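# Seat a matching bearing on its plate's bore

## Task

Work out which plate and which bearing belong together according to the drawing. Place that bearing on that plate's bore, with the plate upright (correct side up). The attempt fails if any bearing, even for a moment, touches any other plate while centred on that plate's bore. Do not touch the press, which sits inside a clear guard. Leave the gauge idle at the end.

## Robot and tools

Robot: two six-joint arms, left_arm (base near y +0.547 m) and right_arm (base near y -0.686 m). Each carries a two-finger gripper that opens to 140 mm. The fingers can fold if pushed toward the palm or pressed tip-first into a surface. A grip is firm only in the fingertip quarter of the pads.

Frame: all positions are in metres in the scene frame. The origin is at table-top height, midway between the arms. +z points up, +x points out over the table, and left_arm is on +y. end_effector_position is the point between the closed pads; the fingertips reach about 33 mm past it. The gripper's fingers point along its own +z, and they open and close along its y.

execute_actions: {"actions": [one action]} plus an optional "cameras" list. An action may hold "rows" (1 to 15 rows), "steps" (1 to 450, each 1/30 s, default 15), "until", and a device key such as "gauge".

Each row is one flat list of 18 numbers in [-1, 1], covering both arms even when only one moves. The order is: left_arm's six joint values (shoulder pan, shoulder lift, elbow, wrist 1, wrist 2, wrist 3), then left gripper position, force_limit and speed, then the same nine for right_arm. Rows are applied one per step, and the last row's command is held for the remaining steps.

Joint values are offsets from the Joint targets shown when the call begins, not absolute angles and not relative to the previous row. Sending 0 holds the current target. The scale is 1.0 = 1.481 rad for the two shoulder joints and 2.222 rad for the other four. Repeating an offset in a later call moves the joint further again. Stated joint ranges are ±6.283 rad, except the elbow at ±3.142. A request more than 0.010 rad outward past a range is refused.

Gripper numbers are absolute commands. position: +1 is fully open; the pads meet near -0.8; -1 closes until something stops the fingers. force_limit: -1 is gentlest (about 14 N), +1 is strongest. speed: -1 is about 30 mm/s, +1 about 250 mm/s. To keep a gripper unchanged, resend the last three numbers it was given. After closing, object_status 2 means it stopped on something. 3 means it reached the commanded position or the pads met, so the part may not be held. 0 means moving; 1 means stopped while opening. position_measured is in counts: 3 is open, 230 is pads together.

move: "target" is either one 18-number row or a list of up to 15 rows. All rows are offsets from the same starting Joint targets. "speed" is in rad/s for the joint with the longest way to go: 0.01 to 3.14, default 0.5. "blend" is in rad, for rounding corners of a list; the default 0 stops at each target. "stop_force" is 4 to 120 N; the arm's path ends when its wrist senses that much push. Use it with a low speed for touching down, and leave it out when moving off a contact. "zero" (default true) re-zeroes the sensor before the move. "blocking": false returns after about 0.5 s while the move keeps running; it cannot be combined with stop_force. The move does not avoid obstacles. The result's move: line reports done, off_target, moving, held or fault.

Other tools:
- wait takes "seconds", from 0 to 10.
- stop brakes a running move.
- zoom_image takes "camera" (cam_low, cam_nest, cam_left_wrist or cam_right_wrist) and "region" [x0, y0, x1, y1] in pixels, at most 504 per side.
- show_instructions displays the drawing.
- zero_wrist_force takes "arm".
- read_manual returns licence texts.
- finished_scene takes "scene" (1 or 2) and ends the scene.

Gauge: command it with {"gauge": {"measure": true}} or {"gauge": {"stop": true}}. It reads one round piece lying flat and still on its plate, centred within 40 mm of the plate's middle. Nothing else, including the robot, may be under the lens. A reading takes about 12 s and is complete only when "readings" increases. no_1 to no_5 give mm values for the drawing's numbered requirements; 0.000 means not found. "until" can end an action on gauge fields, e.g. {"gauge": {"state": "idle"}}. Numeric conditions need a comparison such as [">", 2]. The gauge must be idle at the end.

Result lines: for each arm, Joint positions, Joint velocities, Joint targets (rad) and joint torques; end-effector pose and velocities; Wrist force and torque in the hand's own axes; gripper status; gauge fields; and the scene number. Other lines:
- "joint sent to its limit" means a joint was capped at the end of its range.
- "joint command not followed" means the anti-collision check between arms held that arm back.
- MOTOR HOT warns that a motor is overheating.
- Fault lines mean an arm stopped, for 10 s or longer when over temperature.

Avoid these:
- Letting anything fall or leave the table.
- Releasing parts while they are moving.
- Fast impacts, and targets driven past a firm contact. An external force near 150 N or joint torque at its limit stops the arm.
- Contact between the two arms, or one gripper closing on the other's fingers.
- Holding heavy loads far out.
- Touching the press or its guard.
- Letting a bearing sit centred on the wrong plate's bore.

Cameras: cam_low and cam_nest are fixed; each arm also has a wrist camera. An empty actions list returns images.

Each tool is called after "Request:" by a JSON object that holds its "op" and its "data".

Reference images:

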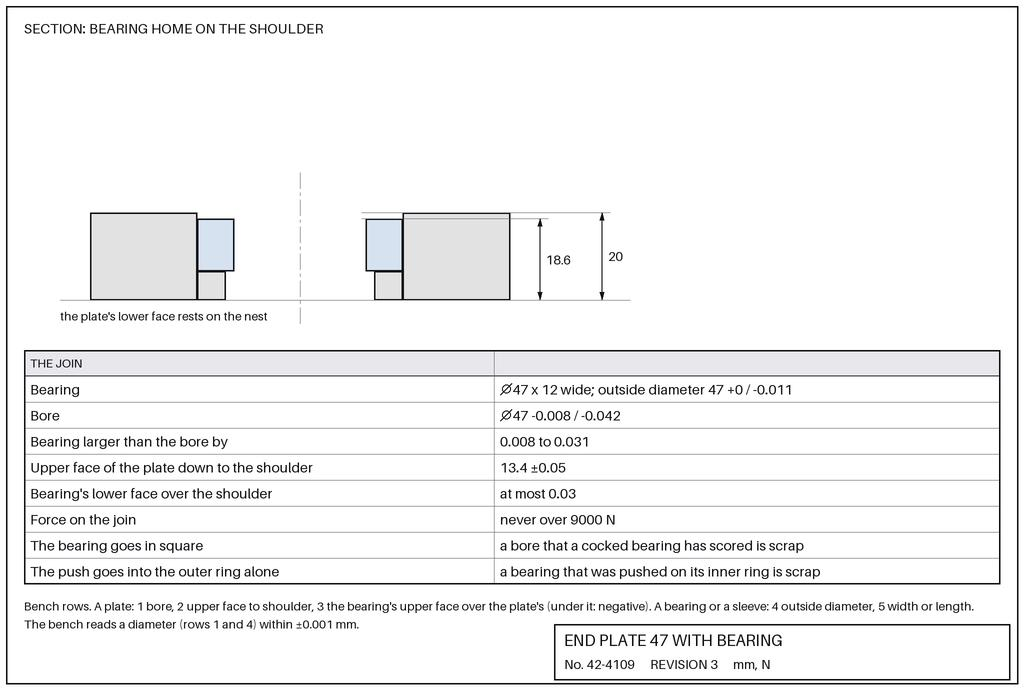

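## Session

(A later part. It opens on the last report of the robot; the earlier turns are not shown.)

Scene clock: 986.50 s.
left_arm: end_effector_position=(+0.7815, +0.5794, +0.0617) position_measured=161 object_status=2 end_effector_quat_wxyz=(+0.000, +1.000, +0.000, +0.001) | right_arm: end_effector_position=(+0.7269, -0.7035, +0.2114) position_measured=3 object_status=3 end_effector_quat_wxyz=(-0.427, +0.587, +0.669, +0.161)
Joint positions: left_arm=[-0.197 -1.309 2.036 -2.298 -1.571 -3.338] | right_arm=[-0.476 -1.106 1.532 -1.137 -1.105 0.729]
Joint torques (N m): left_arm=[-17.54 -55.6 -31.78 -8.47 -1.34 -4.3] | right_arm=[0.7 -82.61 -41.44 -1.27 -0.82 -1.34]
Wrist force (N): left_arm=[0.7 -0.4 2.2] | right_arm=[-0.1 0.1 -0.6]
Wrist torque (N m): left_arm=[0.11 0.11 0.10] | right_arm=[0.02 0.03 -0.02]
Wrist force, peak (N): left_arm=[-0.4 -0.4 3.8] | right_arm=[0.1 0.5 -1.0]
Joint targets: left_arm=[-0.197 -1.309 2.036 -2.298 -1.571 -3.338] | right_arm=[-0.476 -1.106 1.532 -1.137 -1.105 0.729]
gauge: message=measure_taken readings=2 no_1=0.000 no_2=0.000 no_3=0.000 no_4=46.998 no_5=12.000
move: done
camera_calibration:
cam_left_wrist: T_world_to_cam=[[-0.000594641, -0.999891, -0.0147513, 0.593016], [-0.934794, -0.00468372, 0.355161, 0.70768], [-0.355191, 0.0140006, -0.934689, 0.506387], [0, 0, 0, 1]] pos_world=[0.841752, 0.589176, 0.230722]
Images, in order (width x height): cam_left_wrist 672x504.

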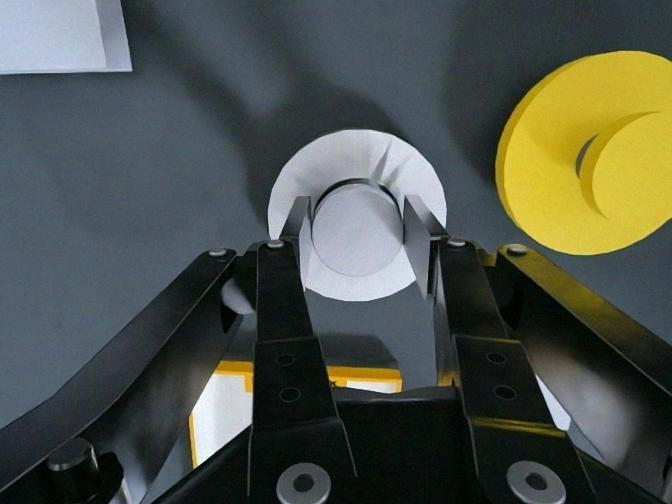

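Request:
{"op": "move", "data": {"target": [[0.0003,0.0035,0.0002,-0.0025,0,0.0002,-1,-0.1,-1,0,0,0,0,0,0,1,1,1],[0.0003,0.0067,0.0014,-0.0059,0,0.0002,-1,-0.1,-1,0,0,0,0,0,0,1,1,1]], "speed": [0.02,0.01], "stop_force": 4, "cameras": ["cam_left_wrist"]}}

Request:
{"op": "zoom_image", "data": {"camera": "cam_left_wrist", "region": [260, 120, 460, 320]}}

Scene clock: 1018.70 s.
left_arm: end_effector_position=(+0.7824, +0.5795, +0.0561) position_measured=161 object_status=2 end_effector_quat_wxyz=(+0.000, +1.000, +0.000, +0.001) | right_arm: end_effector_position=(+0.7269, -0.7035, +0.2114) position_measured=3 object_status=3 end_effector_quat_wxyz=(-0.427, +0.587, +0.669, +0.161)
Joint positions: left_arm=[-0.197 -1.301 2.038 -2.308 -1.571 -3.338] | right_arm=[-0.476 -1.106 1.532 -1.137 -1.105 0.729]
Joint torques (N m): left_arm=[17.77 -79.18 -41.37 -2.3 -1.85 3.61] | right_arm=[-0.49 -83.93 -40.05 -1.41 -0.99 -1.58]
Wrist force (N): left_arm=[1.7 0.4 -1.6] | right_arm=[-0.2 0.2 -0.8]
Wrist torque (N m): left_arm=[0.19 0.17 0.07] | right_arm=[0.02 0.06 -0.02]
Wrist force, peak (N): left_arm=[1.4 0.3 -6.5] | right_arm=[-0.1 0.2 -1.1]
Joint targets: left_arm=[-0.197 -1.301 2.038 -2.308 -1.571 -3.338] | right_arm=[-0.476 -1.106 1.532 -1.137 -1.105 0.729]
gauge: message=measure_taken readings=2 no_1=0.000 no_2=0.000 no_3=0.000 no_4=46.998 no_5=12.000
move: contact (left_arm); path passed 1 of 2 targets
camera_calibration:
cam_left_wrist: T_world_to_cam=[[-0.00059445, -0.999891, -0.0147513, 0.593034], [-0.934827, -0.00468261, 0.355073, 0.710558], [-0.355104, 0.014001, -0.934722, 0.501404], [0, 0, 0, 1]] pos_world=[0.842652, 0.589276, 0.225122]
Images, in order (width x height): cam_left_wrist 672x504.

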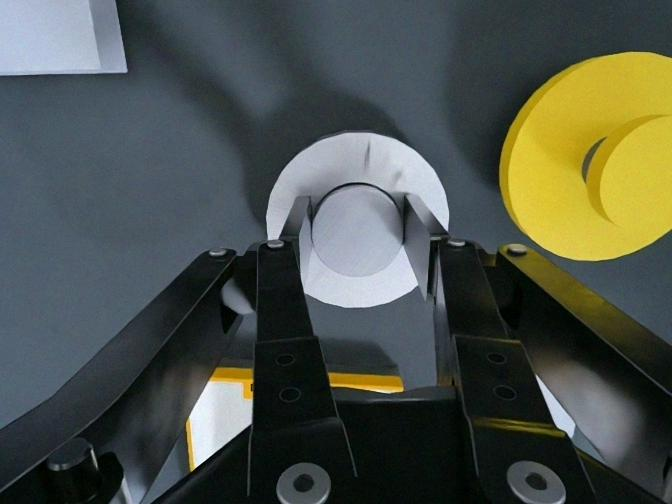

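Scaled by 2.520 from the camera's 672x504 image, which has a finer 960x720 frame.

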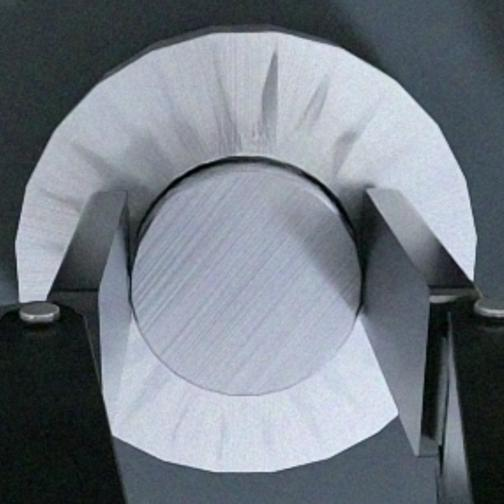

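Request:
{"op": "move", "data": {"target": [[0,-0.0496,-0.0218,0.055,0,0,-1,-0.1,-1,0,0,0,0,0,0,1,1,1],[0.033,0.049,-0.1099,0.0774,0,0.0217,-1,-0.1,-1,0,0,0,0,0,0,1,1,1],[0.033,0.1028,-0.0854,0.017,0,0.0217,-1,-0.1,-1,0,0,0,0,0,0,1,1,1]], "speed": [0.15,0.3,0.1]}}

Request:
{"op": "move", "data": {"target": [0,0.0038,0.0015,-0.004,0,0,-1,-0.1,-1,0,0,0,0,0,0,1,1,1], "speed": 0.015, "stop_force": 10}}

Request:
{"op": "move", "data": {"target": [[0,0,0,0,0,0,0.1,-0.1,-1,0,0,0,0,0,0,1,1,1],[0,-0.0014,-0.0005,0.0015,0,0,0.1,-0.1,-1,0,0,0,0,0,0,1,1,1],[0,-0.0014,-0.0005,0.0015,0,0,-1,-0.1,-1,0,0,0,0,0,0,1,1,1]], "speed": 0.1}}

Request:
{"op": "move", "data": {"target": [[0,-0.0557,-0.0252,0.0619,0,0,-1,-0.1,-1,0,0,0,0,0,0,1,1,1],[-0.033,-0.1547,0.0634,0.0393,0,-0.022,-1,-0.1,-1,0,0,0,0,0,0,1,1,1],[-0.033,-0.1107,0.0834,-0.01,0,-0.022,-1,-0.1,-1,0,0,0,0,0,0,1,1,1]], "speed": [0.15,0.3,0.15], "cameras": ["cam_left_wrist"]}}

Request:
{"op": "zoom_image", "data": {"camera": "cam_left_wrist", "region": [260, 120, 460, 320]}}

Scene clock: 1053.77 s.
left_arm: end_effector_position=(+0.8805, +0.6001, +0.0408) position_measured=161 object_status=2 end_effector_quat_wxyz=(+0.000, +1.000, +0.000, +0.000) | right_arm: end_effector_position=(+0.7269, -0.7035, +0.2114) position_measured=3 object_status=3 end_effector_quat_wxyz=(-0.427, +0.587, +0.669, +0.161)
Joint positions: left_arm=[-0.148 -1.149 1.848 -2.27 -1.571 -3.29] | right_arm=[-0.476 -1.106 1.532 -1.137 -1.105 0.729]
Joint torques (N m): left_arm=[18.96 -71.62 -32.61 -8.37 -2.01 3.83] | right_arm=[1.41 -83.29 -40.91 -1.22 -0.61 -1.53]
Wrist force (N): left_arm=[-0.2 -0.5 2.3] | right_arm=[-0.1 0.1 -0.8]
Wrist torque (N m): left_arm=[0.04 0.31 -0.13] | right_arm=[0.02 0.03 -0.02]
Wrist force, peak (N): left_arm=[-0.2 -0.7 3.3] | right_arm=[0.2 0.3 -1.1]
Joint targets: left_arm=[-0.148 -1.149 1.848 -2.270 -1.571 -3.290] | right_arm=[-0.476 -1.106 1.532 -1.137 -1.105 0.729]
gauge: message=measure_taken readings=2 no_1=0.000 no_2=0.000 no_3=0.000 no_4=46.998 no_5=12.000
move: done

Scene clock: 1055.50 s.
left_arm: end_effector_position=(+0.8803, +0.6001, +0.0369) position_measured=161 object_status=2 end_effector_quat_wxyz=(+0.000, +1.000, +0.000, +0.000) | right_arm: end_effector_position=(+0.7269, -0.7035, +0.2114) position_measured=3 object_status=3 end_effector_quat_wxyz=(-0.427, +0.587, +0.669, +0.161)
Joint positions: left_arm=[-0.148 -1.145 1.85 -2.277 -1.571 -3.29] | right_arm=[-0.476 -1.106 1.532 -1.137 -1.105 0.729]
Joint torques (N m): left_arm=[16.48 -96.64 -43.59 -3.72 -2.23 3.59] | right_arm=[-1.68 -82.41 -40.03 -1.26 -0.85 -1.72]
Wrist force (N): left_arm=[0.0 -0.5 1.0] | right_arm=[0.2 0.3 -0.6]
Wrist torque (N m): left_arm=[0.03 0.32 -0.13] | right_arm=[0.05 -0.03 -0.02]
Wrist force, peak (N): left_arm=[-3.5 -0.9 -15.8] | right_arm=[-0.2 0.5 -0.9]
Joint targets: left_arm=[-0.148 -1.145 1.850 -2.277 -1.571 -3.290] | right_arm=[-0.476 -1.106 1.532 -1.137 -1.105 0.729]
gauge: message=measure_taken readings=2 no_1=0.000 no_2=0.000 no_3=0.000 no_4=46.998 no_5=12.000
move: contact (left_arm)

Scene clock: 1058.63 s.
left_arm: end_effector_position=(+0.8803, +0.6001, +0.0388) position_measured=161 object_status=0 end_effector_quat_wxyz=(+0.000, +1.000, +0.000, +0.000) | right_arm: end_effector_position=(+0.7269, -0.7035, +0.2114) position_measured=3 object_status=3 end_effector_quat_wxyz=(-0.427, +0.587, +0.669, +0.161)
Joint positions: left_arm=[-0.148 -1.147 1.849 -2.273 -1.571 -3.29] | right_arm=[-0.476 -1.106 1.532 -1.137 -1.105 0.729]
Joint torques (N m): left_arm=[10.76 -91.13 -42.15 -3.31 -1.98 3.54] | right_arm=[-0.57 -83.31 -41.55 -1.34 -0.76 -1.55]
Wrist force (N): left_arm=[-1.5 -0.8 -3.4] | right_arm=[-0.1 0.2 -0.8]
Wrist torque (N m): left_arm=[0.06 0.19 -0.12] | right_arm=[0.03 0.04 -0.02]
Wrist force, peak (N): left_arm=[-1.5 -0.9 -3.4] | right_arm=[0.1 0.3 -1.0]
Joint targets: left_arm=[-0.148 -1.147 1.849 -2.273 -1.571 -3.290] | right_arm=[-0.476 -1.106 1.532 -1.137 -1.105 0.729]
gauge: message=measure_taken readings=2 no_1=0.000 no_2=0.000 no_3=0.000 no_4=46.998 no_5=12.000
move: done

Scene clock: 1062.20 s.
left_arm: end_effector_position=(+0.7817, +0.5797, +0.0634) position_measured=161 object_status=2 end_effector_quat_wxyz=(+0.000, +1.000, +0.000, +0.001) | right_arm: end_effector_position=(+0.7269, -0.7035, +0.2114) position_measured=3 object_status=3 end_effector_quat_wxyz=(-0.427, +0.587, +0.669, +0.161)
Joint positions: left_arm=[-0.197 -1.311 2.034 -2.295 -1.571 -3.339] | right_arm=[-0.476 -1.106 1.532 -1.137 -1.105 0.729]
Joint torques (N m): left_arm=[-16.83 -56.68 -31.4 -7.95 -2.2 -4.41] | right_arm=[-0.11 -82.83 -40.31 -1.01 -0.94 -1.68]
Wrist force (N): left_arm=[0.5 -0.1 2.1] | right_arm=[0.0 0.2 -0.8]
Wrist torque (N m): left_arm=[0.17 0.17 0.10] | right_arm=[0.03 0.02 -0.02]
Wrist force, peak (N): left_arm=[-1.7 -0.8 -3.2] | right_arm=[-0.2 0.2 -1.1]
Joint targets: left_arm=[-0.197 -1.311 2.034 -2.296 -1.571 -3.339] | right_arm=[-0.476 -1.106 1.532 -1.137 -1.105 0.729]
gauge: message=measure_taken readings=2 no_1=0.000 no_2=0.000 no_3=0.000 no_4=46.998 no_5=12.000
move: done
camera_calibration:
cam_left_wrist: T_world_to_cam=[[0.0000222394, -0.999894, -0.0145533, 0.592777], [-0.934984, -0.00518272, 0.354653, 0.707744], [-0.354691, 0.0135992, -0.934885, 0.507868], [0, 0, 0, 1]] pos_world=[0.841853, 0.589476, 0.232422]
Images, in order (width x height): cam_left_wrist 672x504.

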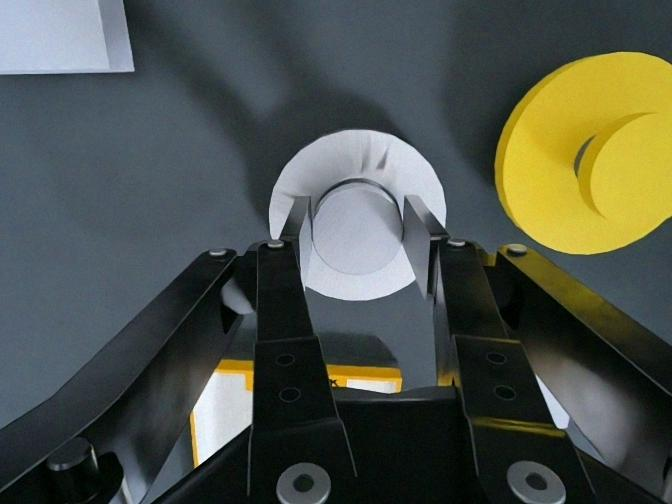

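Scaled by 2.520 from the camera's 672x504 image, which has a finer 960x720 frame.

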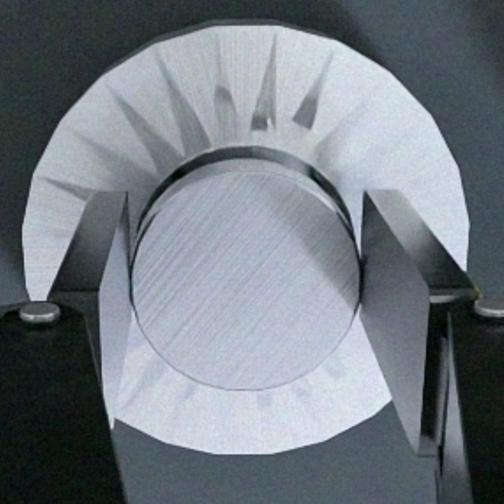

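Request:
{"op": "move", "data": {"target": [[0,0.0038,0.0001,-0.0027,0,0.0002,-1,-0.1,-1,0,0,0,0,0,0,1,1,1],[0,0.0074,0.0015,-0.0064,0,0.0002,-1,-0.1,-1,0,0,0,0,0,0,1,1,1]], "speed": [0.02,0.01], "stop_force": 4, "cameras": ["cam_left_wrist"]}}

Request:
{"op": "zoom_image", "data": {"camera": "cam_left_wrist", "region": [260, 120, 460, 320]}}

Scene clock: 1091.27 s.
left_arm: end_effector_position=(+0.7827, +0.5795, +0.0568) position_measured=161 object_status=2 end_effector_quat_wxyz=(+0.000, +1.000, +0.000, +0.001) | right_arm: end_effector_position=(+0.7269, -0.7035, +0.2114) position_measured=3 object_status=3 end_effector_quat_wxyz=(-0.427, +0.587, +0.669, +0.161)
Joint positions: left_arm=[-0.197 -1.302 2.037 -2.307 -1.571 -3.338] | right_arm=[-0.476 -1.106 1.532 -1.137 -1.105 0.729]
Joint torques (N m): left_arm=[10.65 -83.82 -45.38 -4.56 -2.44 3.61] | right_arm=[-0.35 -82.83 -40.65 -1.1 -0.57 -1.4]
Wrist force (N): left_arm=[0.7 -0.6 4.1] | right_arm=[-0.2 0.3 -0.7]
Wrist torque (N m): left_arm=[0.06 0.16 0.06] | right_arm=[0.05 0.06 -0.01]
Wrist force, peak (N): left_arm=[2.8 0.0 -3.8] | right_arm=[0.1 0.1 -1.2]
Joint targets: left_arm=[-0.197 -1.302 2.037 -2.307 -1.571 -3.338] | right_arm=[-0.476 -1.106 1.532 -1.137 -1.105 0.729]
gauge: message=measure_taken readings=2 no_1=0.000 no_2=0.000 no_3=0.000 no_4=46.998 no_5=12.000
move: contact (left_arm); path passed 1 of 2 targets
camera_calibration:
cam_left_wrist: T_world_to_cam=[[-0.000423458, -0.999893, -0.0145993, 0.592867], [-0.934951, -0.00478361, 0.354744, 0.710829], [-0.354776, 0.0137998, -0.934849, 0.502037], [0, 0, 0, 1]] pos_world=[0.842953, 0.589276, 0.225822]
Images, in order (width x height): cam_left_wrist 672x504.

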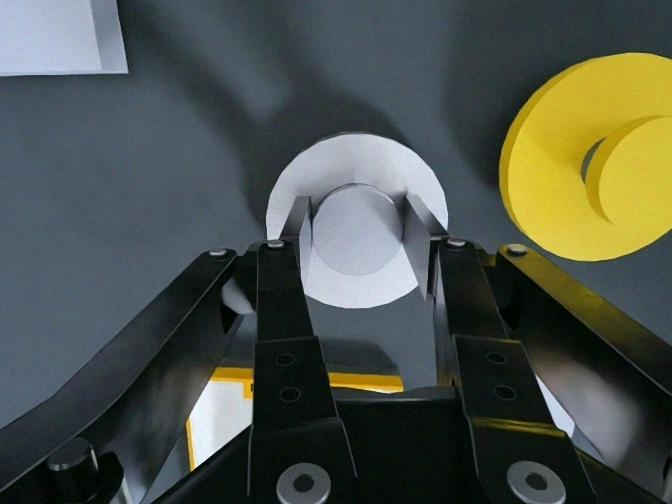

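Scaled by 2.520 from the camera's 672x504 image, which has a finer 960x720 frame.

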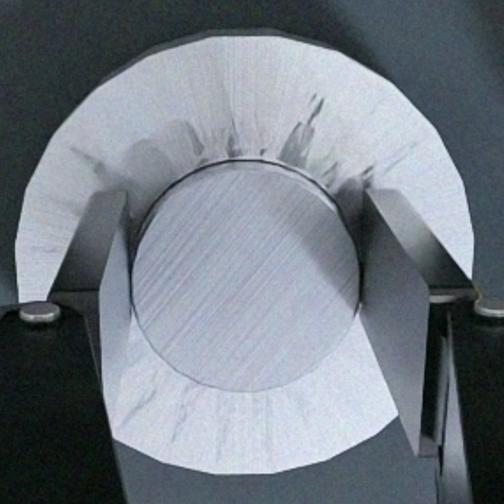

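Request:
{"op": "move", "data": {"target": [[0,-0.0488,-0.0212,0.0542,0,0,-1,-0.1,-1,0,0,0,0,0,0,1,1,1],[0.033,0.0497,-0.1094,0.0769,0,0.0217,-1,-0.1,-1,0,0,0,0,0,0,1,1,1],[0.033,0.1035,-0.0849,0.0165,0,0.0217,-1,-0.1,-1,0,0,0,0,0,0,1,1,1]], "speed": [0.1,0.3,0.1]}}

Request:
{"op": "move", "data": {"target": [0,0.0038,0.0015,-0.004,0,0,-1,-0.1,-1,0,0,0,0,0,0,1,1,1], "speed": 0.015, "stop_force": 10}}

Request:
{"op": "move", "data": {"target": [[0,0,0,0,0,0,0.1,-0.1,-1,0,0,0,0,0,0,1,1,1],[0,0,0,0,0,0,-1,-0.1,-1,0,0,0,0,0,0,1,1,1]], "speed": 0.1}}

Request:
{"op": "move", "data": {"target": [[0,-0.0557,-0.0252,0.0619,0,0,-1,-0.1,-1,0,0,0,0,0,0,1,1,1],[-0.033,-0.1547,0.0634,0.0393,0,-0.022,-1,-0.1,-1,0,0,0,0,0,0,1,1,1],[-0.033,-0.1107,0.0834,-0.01,0,-0.022,-1,-0.1,-1,0,0,0,0,0,0,1,1,1]], "speed": [0.15,0.3,0.15], "cameras": ["cam_left_wrist"]}}

Request:
{"op": "zoom_image", "data": {"camera": "cam_left_wrist", "region": [260, 120, 460, 320]}}

Scene clock: 1123.80 s.
left_arm: end_effector_position=(+0.8803, +0.6001, +0.0401) position_measured=161 object_status=2 end_effector_quat_wxyz=(+0.000, +1.000, +0.000, +0.000) | right_arm: end_effector_position=(+0.7269, -0.7035, +0.2114) position_measured=3 object_status=3 end_effector_quat_wxyz=(-0.427, +0.587, +0.669, +0.161)
Joint positions: left_arm=[-0.148 -1.149 1.848 -2.271 -1.571 -3.29] | right_arm=[-0.476 -1.106 1.532 -1.137 -1.105 0.729]
Joint torques (N m): left_arm=[5.57 -24.76 3.3 2.83 -0.13 3.06] | right_arm=[0.61 -83.1 -39.72 -1.17 -0.52 -1.67]
Wrist force (N): left_arm=[12.7 2.2 -48.8] | right_arm=[0.1 0.1 -0.8]
Wrist torque (N m): left_arm=[-0.15 0.47 -0.15] | right_arm=[0.01 -0.01 -0.02]
Wrist force, peak (N): left_arm=[-29.5 -2.4 -134.3] | right_arm=[0.0 0.3 -1.2]
Joint targets: left_arm=[-0.148 -1.149 1.848 -2.271 -1.571 -3.290] | right_arm=[-0.476 -1.106 1.532 -1.137 -1.105 0.729]
gauge: message=measure_taken readings=2 no_1=0.000 no_2=0.000 no_3=0.000 no_4=46.998 no_5=12.000
move: done

Scene clock: 1125.20 s.
left_arm: end_effector_position=(+0.8801, +0.6001, +0.0347) position_measured=161 object_status=2 end_effector_quat_wxyz=(+0.000, +1.000, +0.000, +0.000) | right_arm: end_effector_position=(+0.7269, -0.7035, +0.2114) position_measured=3 object_status=3 end_effector_quat_wxyz=(-0.427, +0.587, +0.669, +0.161)
Joint positions: left_arm=[-0.148 -1.143 1.851 -2.28 -1.571 -3.29] | right_arm=[-0.476 -1.106 1.532 -1.137 -1.105 0.729]
Joint torques (N m): left_arm=[-12.79 -31.62 -1.47 1.32 3.43 1.33] | right_arm=[-0.56 -82.53 -39.69 -1.36 -0.95 -1.35]
Wrist force (N): left_arm=[10.4 4.3 -41.6] | right_arm=[0.0 0.4 -0.6]
Wrist torque (N m): left_arm=[-0.15 0.35 -0.18] | right_arm=[0.08 0.00 -0.02]
Wrist force, peak (N): left_arm=[12.2 3.0 -48.7] | right_arm=[-0.2 0.3 -0.9]
Joint targets: left_arm=[-0.148 -1.143 1.851 -2.280 -1.571 -3.290] | right_arm=[-0.476 -1.106 1.532 -1.137 -1.105 0.729]
gauge: message=measure_taken readings=2 no_1=0.000 no_2=0.000 no_3=0.000 no_4=46.998 no_5=12.000
move: done

Scene clock: 1127.57 s.
left_arm: end_effector_position=(+0.8801, +0.6001, +0.0347) position_measured=154 object_status=0 end_effector_quat_wxyz=(+0.000, +1.000, +0.000, +0.000) | right_arm: end_effector_position=(+0.7269, -0.7035, +0.2114) position_measured=3 object_status=3 end_effector_quat_wxyz=(-0.427, +0.587, +0.669, +0.161)
Joint positions: left_arm=[-0.148 -1.143 1.851 -2.28 -1.571 -3.29] | right_arm=[-0.476 -1.106 1.532 -1.137 -1.105 0.729]
Joint torques (N m): left_arm=[-13.05 -83.81 -34.16 -5.08 1.51 -1.62] | right_arm=[-0.26 -82.83 -40.63 -1.23 -0.81 -1.23]
Wrist force (N): left_arm=[-1.4 -3.0 -9.8] | right_arm=[0.1 0.1 -0.7]
Wrist torque (N m): left_arm=[0.06 0.25 -0.11] | right_arm=[0.01 -0.01 -0.01]
Wrist force, peak (N): left_arm=[10.3 4.7 -41.6] | right_arm=[-0.3 0.6 -1.1]
Joint targets: left_arm=[-0.148 -1.143 1.851 -2.280 -1.571 -3.290] | right_arm=[-0.476 -1.106 1.532 -1.137 -1.105 0.729]
gauge: message=measure_taken readings=2 no_1=0.000 no_2=0.000 no_3=0.000 no_4=46.998 no_5=12.000
move: done

Scene clock: 1131.13 s.
left_arm: end_effector_position=(+0.7815, +0.5797, +0.0598) position_measured=161 object_status=2 end_effector_quat_wxyz=(+0.000, +1.000, +0.000, +0.001) | right_arm: end_effector_position=(+0.7269, -0.7035, +0.2114) position_measured=3 object_status=3 end_effector_quat_wxyz=(-0.427, +0.587, +0.669, +0.161)
Joint positions: left_arm=[-0.197 -1.307 2.037 -2.302 -1.571 -3.339] | right_arm=[-0.476 -1.106 1.532 -1.137 -1.105 0.729]
Joint torques (N m): left_arm=[-16.83 -58.33 -31.47 -8.2 -2.95 -4.29] | right_arm=[-0.79 -82.82 -40.76 -1.25 -0.7 -1.65]
Wrist force (N): left_arm=[0.8 -0.3 2.2] | right_arm=[-0.1 0.3 -0.6]
Wrist torque (N m): left_arm=[0.13 0.10 0.10] | right_arm=[0.05 0.03 -0.02]
Wrist force, peak (N): left_arm=[-1.3 -3.0 -9.5] | right_arm=[-0.1 0.2 -1.0]
Joint targets: left_arm=[-0.197 -1.307 2.037 -2.302 -1.571 -3.339] | right_arm=[-0.476 -1.106 1.532 -1.137 -1.105 0.729]
gauge: message=measure_taken readings=2 no_1=0.000 no_2=0.000 no_3=0.000 no_4=46.998 no_5=12.000
move: done
camera_calibration:
cam_left_wrist: T_world_to_cam=[[0.000294959, -0.999893, -0.0146593, 0.592518], [-0.934792, -0.00548258, 0.355152, 0.708863], [-0.355195, 0.0135986, -0.934693, 0.504754], [0, 0, 0, 1]] pos_world=[0.84175, 0.589476, 0.228722]
Images, in order (width x height): cam_left_wrist 672x504.

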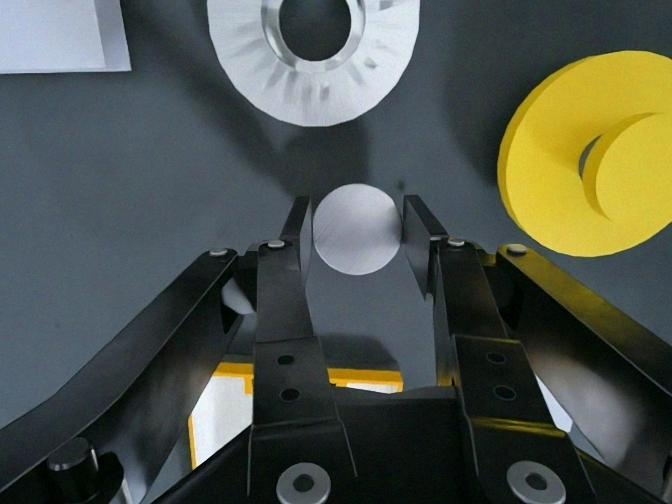

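Scaled by 2.520 from the camera's 672x504 image, which has a finer 960x720 frame.

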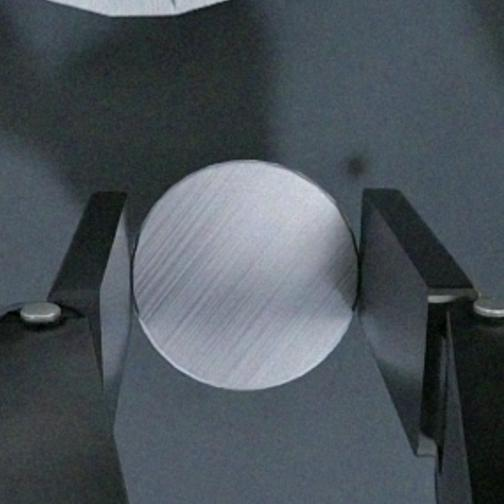

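Request:
{"op": "move", "data": {"target": [[0,0.0145,0.007,-0.0165,0,0,-1,-0.1,-1,0,0,0,0,0,0,1,1,1],[0,0.019,0.0091,-0.0215,0,0,-1,-0.1,-1,0,0,0,0,0,0,1,1,1]], "speed": [0.06,0.015], "stop_force": 10}}

Request:
{"op": "move", "data": {"target": [[0,0,0,0,0,0,0.1,-0.1,-1,0,0,0,0,0,0,1,1,1],[0,-0.0012,-0.0006,0.0014,0,0,0.1,-0.1,-1,0,0,0,0,0,0,1,1,1],[0,-0.0012,-0.0006,0.0014,0,0,-1,-0.1,-1,0,0,0,0,0,0,1,1,1]], "speed": 0.1, "cameras": ["cam_left_wrist"]}}

Request:
{"op": "zoom_image", "data": {"camera": "cam_left_wrist", "region": [260, 120, 460, 320]}}

Scene clock: 1153.23 s.
left_arm: end_effector_position=(+0.7798, +0.5800, +0.0412) position_measured=161 object_status=2 end_effector_quat_wxyz=(+0.000, +1.000, +0.000, +0.000) | right_arm: end_effector_position=(+0.7269, -0.7035, +0.2114) position_measured=3 object_status=3 end_effector_quat_wxyz=(-0.427, +0.587, +0.669, +0.161)
Joint positions: left_arm=[-0.197 -1.286 2.052 -2.337 -1.571 -3.339] | right_arm=[-0.476 -1.106 1.532 -1.137 -1.105 0.729]
Joint torques (N m): left_arm=[12.08 -82.46 -43.35 -3.51 -2.92 -3.84] | right_arm=[-0.17 -82.44 -40.8 -1.34 -0.57 -1.23]
Wrist force (N): left_arm=[0.3 -0.3 2.1] | right_arm=[-0.1 0.2 -0.7]
Wrist torque (N m): left_arm=[0.15 0.21 0.08] | right_arm=[0.04 0.03 -0.02]
Wrist force, peak (N): left_arm=[-3.4 -0.7 -14.9] | right_arm=[-0.4 0.1 -1.1]
Joint targets: left_arm=[-0.197 -1.286 2.052 -2.337 -1.571 -3.339] | right_arm=[-0.476 -1.106 1.532 -1.137 -1.105 0.729]
gauge: message=measure_taken readings=2 no_1=0.000 no_2=0.000 no_3=0.000 no_4=46.998 no_5=12.000
move: contact (left_arm); path passed 0 of 2 targets; left_arm: the wrist 1 is farthest, 0.013 rad from its target

Scene clock: 1156.43 s.
left_arm: end_effector_position=(+0.7801, +0.5800, +0.0430) position_measured=162 object_status=2 end_effector_quat_wxyz=(+0.000, +1.000, +0.000, +0.001) | right_arm: end_effector_position=(+0.7269, -0.7035, +0.2114) position_measured=3 object_status=3 end_effector_quat_wxyz=(-0.427, +0.587, +0.669, +0.161)
Joint positions: left_arm=[-0.197 -1.288 2.05 -2.334 -1.571 -3.339] | right_arm=[-0.476 -1.106 1.532 -1.137 -1.105 0.729]
Joint torques (N m): left_arm=[11.64 -52.25 -24.57 -3.14 -2.04 -3.89] | right_arm=[-0.96 -82.51 -40.21 -1.12 -0.36 -1.26]
Wrist force (N): left_arm=[-7.2 -3.3 -28.1] | right_arm=[-0.1 0.2 -0.5]
Wrist torque (N m): left_arm=[0.37 -0.17 0.06] | right_arm=[0.02 0.04 -0.02]
Wrist force, peak (N): left_arm=[-7.4 -3.2 -28.4] | right_arm=[0.0 0.2 -1.1]
Joint targets: left_arm=[-0.197 -1.288 2.050 -2.334 -1.571 -3.339] | right_arm=[-0.476 -1.106 1.532 -1.137 -1.105 0.729]
gauge: message=measure_taken readings=2 no_1=0.000 no_2=0.000 no_3=0.000 no_4=46.998 no_5=12.000
move: done
camera_calibration:
cam_left_wrist: T_world_to_cam=[[0.000294001, -0.999893, -0.014659, 0.592574], [-0.934759, -0.00548287, 0.35524, 0.71344], [-0.355282, 0.0135982, -0.93466, 0.488709], [0, 0, 0, 1]] pos_world=[0.84035, 0.589776, 0.212021]
Images, in order (width x height): cam_left_wrist 672x504.

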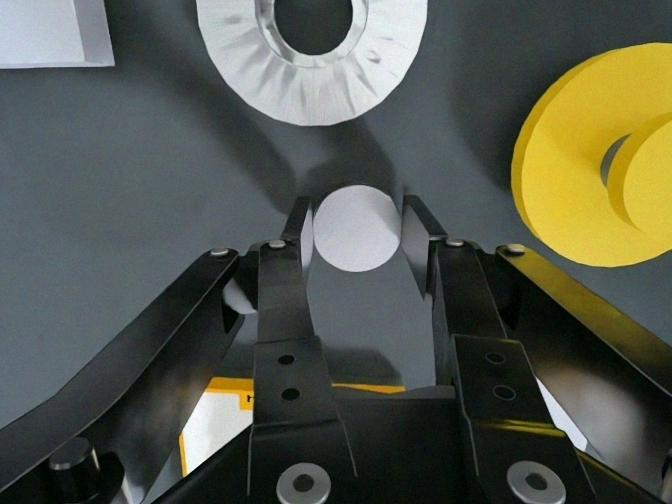

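Scaled by 2.520 from the camera's 672x504 image, which has a finer 960x720 frame.

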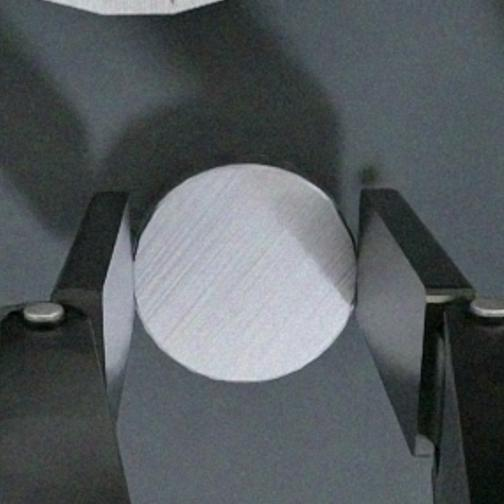

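Request:
{"op": "move", "data": {"target": [[0,0,0,0,0,0,0.1,-0.1,-1,0,0,0,0,0,0,1,1,1],[0,0.0046,0.0023,-0.0053,0,0,0.1,-0.1,-1,0,0,0,0,0,0,1,1,1],[0,0.0046,0.0023,-0.0053,0,0,-1,-0.1,-1,0,0,0,0,0,0,1,1,1],[0,-0.0126,-0.006,0.0143,0,0,-1,-0.1,-1,0,0,0,0,0,0,1,1,1]], "speed": 0.1, "cameras": ["cam_left_wrist","cam_low"]}}

Request:
{"op": "zoom_image", "data": {"camera": "cam_left_wrist", "region": [180, 0, 480, 300]}}

Request:
{"op": "zoom_image", "data": {"camera": "cam_low", "region": [500, 220, 620, 330]}}

Scene clock: 1177.67 s.
left_arm: end_effector_position=(+0.7814, +0.5797, +0.0593) position_measured=161 object_status=2 end_effector_quat_wxyz=(+0.000, +1.000, +0.000, +0.000) | right_arm: end_effector_position=(+0.7269, -0.7035, +0.2114) position_measured=3 object_status=3 end_effector_quat_wxyz=(-0.427, +0.587, +0.669, +0.161)
Joint positions: left_arm=[-0.197 -1.307 2.037 -2.302 -1.571 -3.339] | right_arm=[-0.476 -1.106 1.532 -1.137 -1.105 0.729]
Joint torques (N m): left_arm=[9.86 -83.09 -44.01 -3.22 2.7 -4.15] | right_arm=[-0.48 -81.99 -39.52 -1.1 -0.49 -1.8]
Wrist force (N): left_arm=[0.4 -0.4 2.3] | right_arm=[-0.1 0.5 -0.5]
Wrist torque (N m): left_arm=[0.12 0.18 0.10] | right_arm=[0.09 0.03 -0.02]
Wrist force, peak (N): left_arm=[-4.3 -2.1 -37.3] | right_arm=[-0.1 0.4 -1.1]
Joint targets: left_arm=[-0.197 -1.307 2.037 -2.302 -1.571 -3.339] | right_arm=[-0.476 -1.106 1.532 -1.137 -1.105 0.729]
gauge: message=measure_taken readings=2 no_1=0.000 no_2=0.000 no_3=0.000 no_4=46.998 no_5=12.000
move: done
camera_calibration:
cam_left_wrist: T_world_to_cam=[[0.000258716, -0.999891, -0.0147526, 0.592662], [-0.934759, -0.00548312, 0.355239, 0.7089], [-0.355282, 0.0136982, -0.934659, 0.504256], [0, 0, 0, 1]] pos_world=[0.84165, 0.589577, 0.228222]
Images, in order (width x height): cam_low 672x504, cam_left_wrist 672x504.

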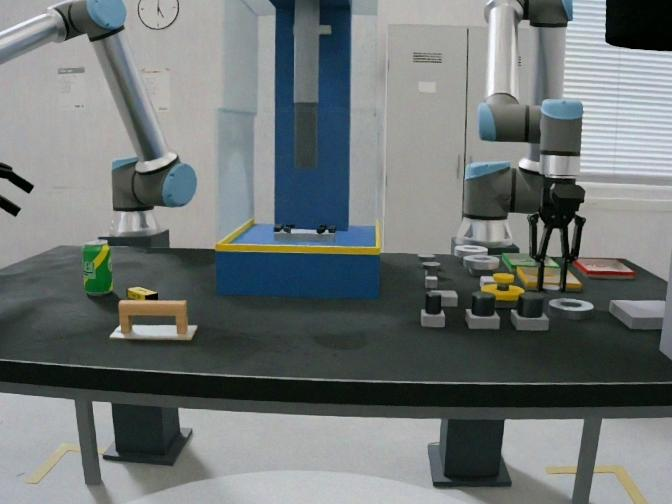

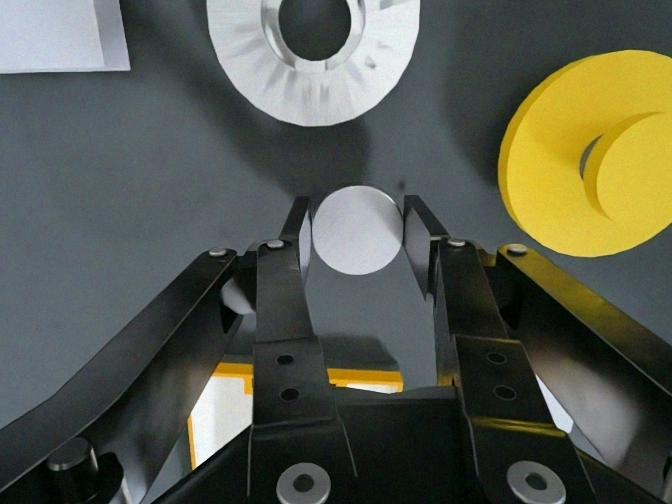

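Scaled by 1.680 from the camera's 672x504 image, which has a finer 960x720 frame.

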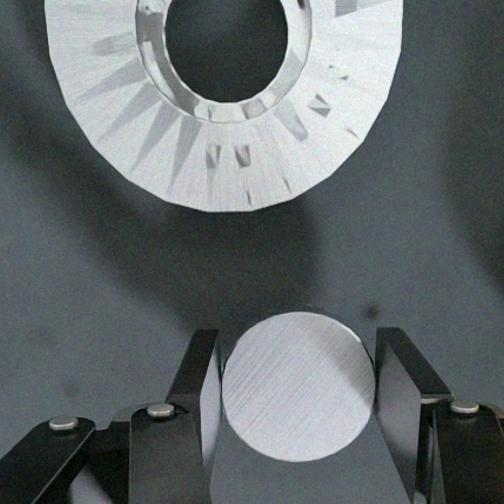

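Scaled by 4.200 from the camera's 672x504 image, which has a finer 960x720 frame.

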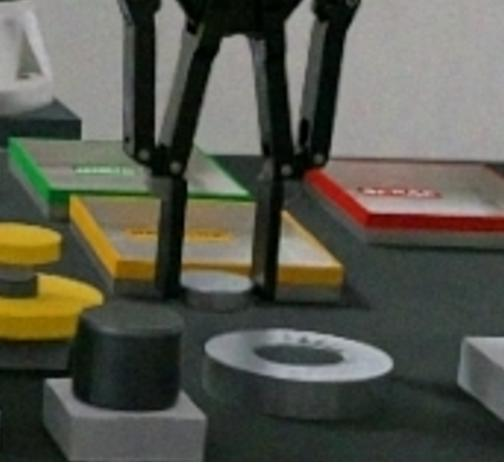

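Request:
{"op": "move", "data": {"target": [[0,-0.0152,-0.0073,0.0172,0,0,-1,-0.1,-1,0,0,0,0,0,0,1,1,1],[0.0337,0.0892,-0.0892,0.0303,0,0.0226,-1,-0.1,-1,0,0,0,0,0,0,1,1,1]], "speed": 0.15, "cameras": ["cam_left_wrist"]}}

Request:
{"op": "zoom_image", "data": {"camera": "cam_left_wrist", "region": [260, 120, 460, 320]}}

Scene clock: 1210.30 s.
left_arm: end_effector_position=(+0.8780, +0.6012, +0.0619) position_measured=161 object_status=2 end_effector_quat_wxyz=(+0.000, +1.000, +0.000, +0.000) | right_arm: end_effector_position=(+0.7269, -0.7035, +0.2114) position_measured=3 object_status=3 end_effector_quat_wxyz=(-0.427, +0.587, +0.669, +0.161)
Joint positions: left_arm=[-0.147 -1.175 1.839 -2.235 -1.571 -3.289] | right_arm=[-0.476 -1.106 1.532 -1.137 -1.105 0.729]
Joint torques (N m): left_arm=[18.77 -69.2 -45.92 -2.96 -2.29 3.63] | right_arm=[-1.23 -82.15 -39.53 -1.08 -0.3 -1.29]
Wrist force (N): left_arm=[0.0 -0.6 2.3] | right_arm=[-0.1 0.2 -0.8]
Wrist torque (N m): left_arm=[0.00 0.27 -0.16] | right_arm=[0.04 0.04 -0.02]
Wrist force, peak (N): left_arm=[0.5 0.0 3.0] | right_arm=[-0.2 0.5 -1.1]
Joint targets: left_arm=[-0.147 -1.175 1.839 -2.235 -1.571 -3.289] | right_arm=[-0.476 -1.106 1.532 -1.137 -1.105 0.729]
gauge: message=measure_taken readings=2 no_1=0.000 no_2=0.000 no_3=0.000 no_4=46.998 no_5=12.000
move: done
camera_calibration:
cam_left_wrist: T_world_to_cam=[[-0.0000536846, -0.999888, -0.0149617, 0.614413], [-0.93431, -0.00528312, 0.356422, 0.797852], [-0.356461, 0.013998, -0.934205, 0.541636], [0, 0, 0, 1]] pos_world=[0.938546, 0.610977, 0.230821]
Images, in order (width x height): cam_left_wrist 672x504.

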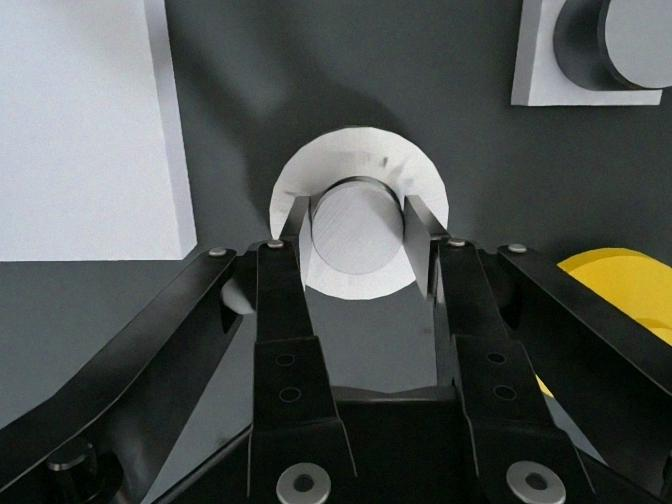

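Scaled by 2.520 from the camera's 672x504 image, which has a finer 960x720 frame.

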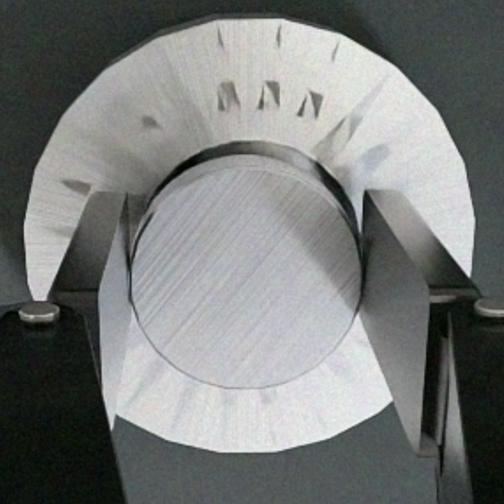

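Request:
{"op": "move", "data": {"target": [-0.0006,0.0048,0,-0.0032,0,-0.0004,-1,-0.1,-1,0,0,0,0,0,0,1,1,1], "speed": 0.02, "stop_force": 4, "cameras": ["cam_left_wrist"]}}

Request:
{"op": "zoom_image", "data": {"camera": "cam_left_wrist", "region": [260, 120, 460, 320]}}

Scene clock: 1237.73 s.
left_arm: end_effector_position=(+0.8797, +0.6003, +0.0570) position_measured=161 object_status=2 end_effector_quat_wxyz=(+0.000, +1.000, +0.000, +0.000) | right_arm: end_effector_position=(+0.7269, -0.7035, +0.2114) position_measured=3 object_status=3 end_effector_quat_wxyz=(-0.427, +0.587, +0.669, +0.161)
Joint positions: left_arm=[-0.147 -1.167 1.839 -2.242 -1.571 -3.29] | right_arm=[-0.476 -1.106 1.532 -1.137 -1.105 0.729]
Joint torques (N m): left_arm=[-18.27 -70.49 -44.87 -8.3 -2.71 -4.3] | right_arm=[0.06 -82.22 -39.18 -1.33 -0.35 -1.63]
Wrist force (N): left_arm=[-0.2 -0.7 2.4] | right_arm=[0.0 0.3 -0.7]
Wrist torque (N m): left_arm=[-0.03 0.32 -0.06] | right_arm=[0.04 0.01 -0.02]
Wrist force, peak (N): left_arm=[-0.2 -0.8 2.7] | right_arm=[-0.1 0.3 -1.2]
Joint targets: left_arm=[-0.147 -1.167 1.839 -2.242 -1.571 -3.290] | right_arm=[-0.476 -1.106 1.532 -1.137 -1.105 0.729]
gauge: message=measure_taken readings=2 no_1=0.000 no_2=0.000 no_3=0.000 no_4=46.998 no_5=12.000
move: done
camera_calibration:
cam_left_wrist: T_world_to_cam=[[-0.0000536846, -0.999888, -0.0149617, 0.613439], [-0.93431, -0.00528312, 0.356422, 0.801089], [-0.356461, 0.013998, -0.934205, 0.537642], [0, 0, 0, 1]] pos_world=[0.940146, 0.610077, 0.225921]
Images, in order (width x height): cam_left_wrist 672x504.

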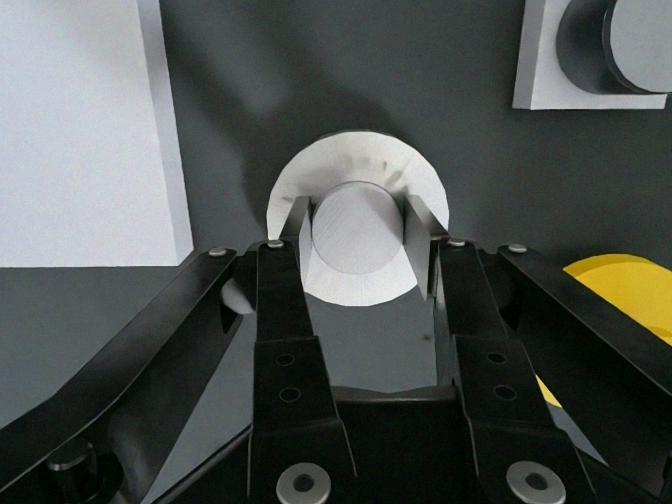

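Scaled by 2.520 from the camera's 672x504 image, which has a finer 960x720 frame.

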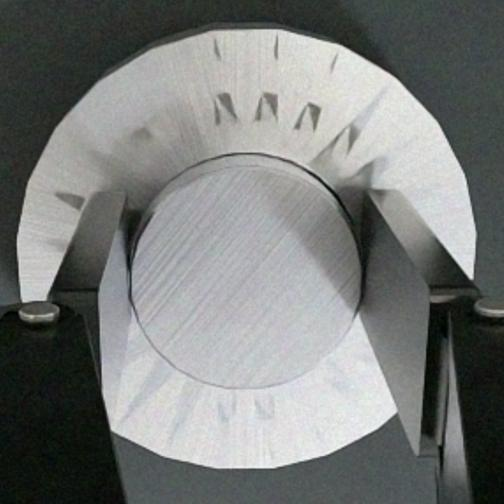

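Request:
{"op": "move", "data": {"target": [0,0.0003,0.0001,-0.0003,0,0,-1,-0.1,-1,0,0,0,0,0,0,1,1,1], "speed": 0.01, "stop_force": 4}}

Request:
{"op": "execute_actions", "data": {"actions": [{"rows":[[0,0,0,0,0,0,0.1,-0.1,-1,0,0,0,0,0,0,1,1,1]],"steps":45}], "cameras": ["cam_left_wrist"]}}

Request:
{"op": "zoom_image", "data": {"camera": "cam_left_wrist", "region": [260, 120, 460, 320]}}

Scene clock: 1250.40 s.
left_arm: end_effector_position=(+0.8797, +0.6003, +0.0566) position_measured=161 object_status=2 end_effector_quat_wxyz=(+0.000, +1.000, +0.000, +0.000) | right_arm: end_effector_position=(+0.7269, -0.7035, +0.2114) position_measured=3 object_status=3 end_effector_quat_wxyz=(-0.427, +0.587, +0.669, +0.161)
Joint positions: left_arm=[-0.147 -1.167 1.839 -2.243 -1.571 -3.29] | right_arm=[-0.476 -1.106 1.532 -1.137 -1.105 0.729]
Joint torques (N m): left_arm=[-18.09 -70.35 -33.61 -8.22 -2.78 -4.31] | right_arm=[-1.97 -83.11 -39.6 -1.41 -0.18 -1.5]
Wrist force (N): left_arm=[-0.3 -0.4 2.2] | right_arm=[0.1 0.2 -1.0]
Wrist torque (N m): left_arm=[0.03 0.33 -0.06] | right_arm=[0.02 -0.01 -0.02]
Wrist force, peak (N): left_arm=[-0.2 -0.9 2.5] | right_arm=[-0.1 0.0 -1.2]
Joint targets: left_arm=[-0.147 -1.167 1.839 -2.243 -1.571 -3.290] | right_arm=[-0.476 -1.106 1.532 -1.137 -1.105 0.729]
gauge: message=measure_taken readings=2 no_1=0.000 no_2=0.000 no_3=0.000 no_4=46.998 no_5=12.000
move: done

Scene clock: 1252.10 s.
left_arm: end_effector_position=(+0.8797, +0.6003, +0.0566) position_measured=117 object_status=3 end_effector_quat_wxyz=(+0.000, +1.000, +0.000, +0.000) | right_arm: end_effector_position=(+0.7269, -0.7035, +0.2114) position_measured=3 object_status=3 end_effector_quat_wxyz=(-0.427, +0.587, +0.669, +0.161)
Joint positions: left_arm=[-0.148 -1.167 1.839 -2.243 -1.571 -3.29] | right_arm=[-0.476 -1.106 1.532 -1.137 -1.105 0.729]
Joint torques (N m): left_arm=[-14.27 -71.92 -33.84 -6.58 -2.73 -4.29] | right_arm=[0.34 -82.68 -39.67 -1.2 -0.25 -1.68]
Wrist force (N): left_arm=[-0.3 -0.6 1.4] | right_arm=[0.1 -0.1 -0.7]
Wrist torque (N m): left_arm=[0.00 0.33 -0.06] | right_arm=[-0.03 -0.02 -0.02]
Wrist force, peak (N): left_arm=[-0.1 -0.6 2.4] | right_arm=[-0.2 0.1 -1.1]
Joint targets: left_arm=[-0.147 -1.167 1.839 -2.243 -1.571 -3.290] | right_arm=[-0.476 -1.106 1.532 -1.137 -1.105 0.729]
gauge: message=measure_taken readings=2 no_1=0.000 no_2=0.000 no_3=0.000 no_4=46.998 no_5=12.000
camera_calibration:
cam_left_wrist: T_world_to_cam=[[-0.0000534754, -0.999888, -0.0149617, 0.613433], [-0.934344, -0.00528201, 0.356334, 0.801282], [-0.356373, 0.0139985, -0.934239, 0.537193], [0, 0, 0, 1]] pos_world=[0.940147, 0.610077, 0.225521]
Images, in order (width x height): cam_left_wrist 672x504.

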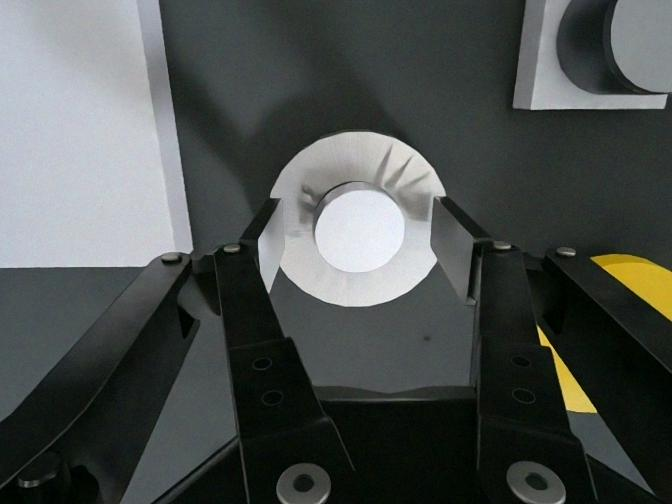

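Scaled by 2.520 from the camera's 672x504 image, which has a finer 960x720 frame.

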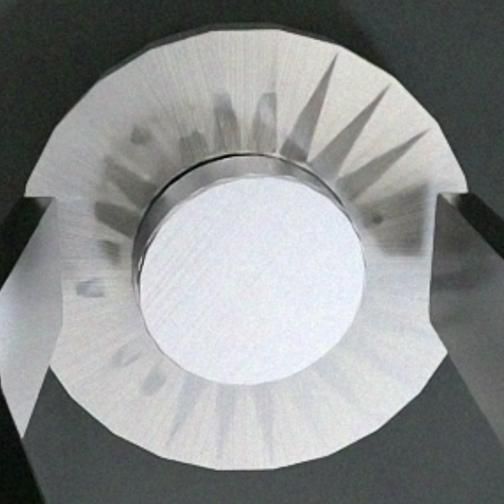

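Request:
{"op": "move", "data": {"target": [[0,0,0,0,0,0,-1,-0.1,-1,0,0,0,0,0,0,1,1,1],[0,-0.0294,-0.0131,0.0327,0,0,-1,-0.1,-1,0,0,0,0,0,0,1,1,1]], "speed": 0.1, "cameras": ["cam_left_wrist"]}}

Request:
{"op": "zoom_image", "data": {"camera": "cam_left_wrist", "region": [260, 120, 460, 320]}}

Scene clock: 1294.23 s.
left_arm: end_effector_position=(+0.8796, +0.6003, +0.0998) position_measured=161 object_status=2 end_effector_quat_wxyz=(+0.000, +1.000, +0.000, +0.000) | right_arm: end_effector_position=(+0.7269, -0.7035, +0.2114) position_measured=3 object_status=3 end_effector_quat_wxyz=(-0.427, +0.587, +0.669, +0.161)
Joint positions: left_arm=[-0.147 -1.21 1.81 -2.17 -1.571 -3.29] | right_arm=[-0.476 -1.106 1.532 -1.137 -1.105 0.729]
Joint torques (N m): left_arm=[12.25 -94.03 -47.71 -3.02 -1.93 -4.19] | right_arm=[-1.57 -84.24 -40.08 -1.11 -0.23 -1.55]
Wrist force (N): left_arm=[0.5 -0.3 2.2] | right_arm=[0.0 0.2 -0.7]
Wrist torque (N m): left_arm=[0.09 0.16 -0.03] | right_arm=[0.04 0.02 -0.02]
Wrist force, peak (N): left_arm=[-0.1 -0.4 4.3] | right_arm=[-0.2 0.1 -1.2]
Joint targets: left_arm=[-0.147 -1.211 1.810 -2.170 -1.571 -3.290] | right_arm=[-0.476 -1.106 1.532 -1.137 -1.105 0.729]
gauge: message=measure_taken readings=2 no_1=0.000 no_2=0.000 no_3=0.000 no_4=46.998 no_5=12.000
move: done
camera_calibration:
cam_left_wrist: T_world_to_cam=[[-0.0000542144, -0.999888, -0.0149629, 0.614081], [-0.934298, -0.00528355, 0.356455, 0.78572], [-0.356494, 0.0139992, -0.934193, 0.577617], [0, 0, 0, 1]] pos_world=[0.940046, 0.610077, 0.268721]
Images, in order (width x height): cam_left_wrist 672x504.

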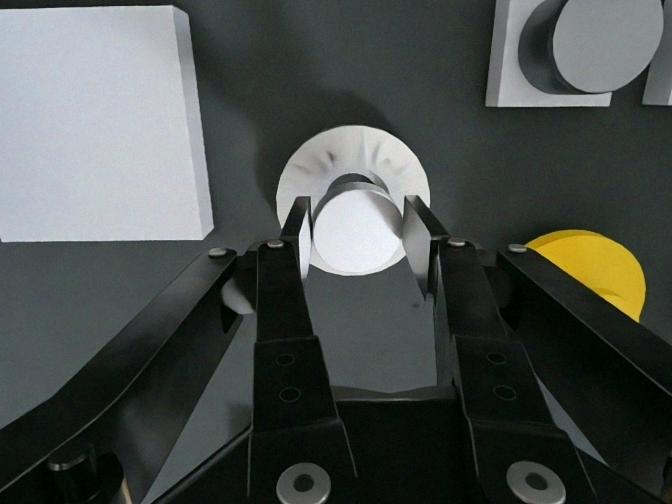

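Scaled by 2.520 from the camera's 672x504 image, which has a finer 960x720 frame.

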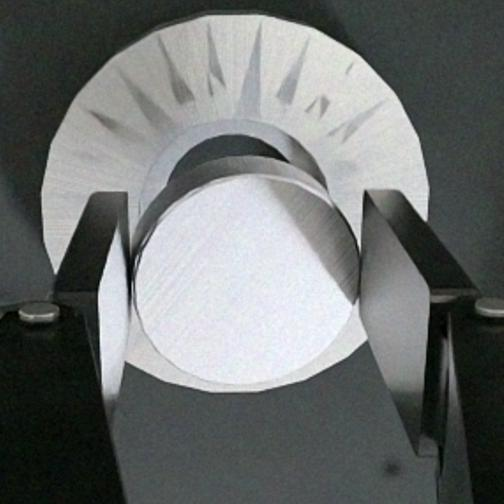

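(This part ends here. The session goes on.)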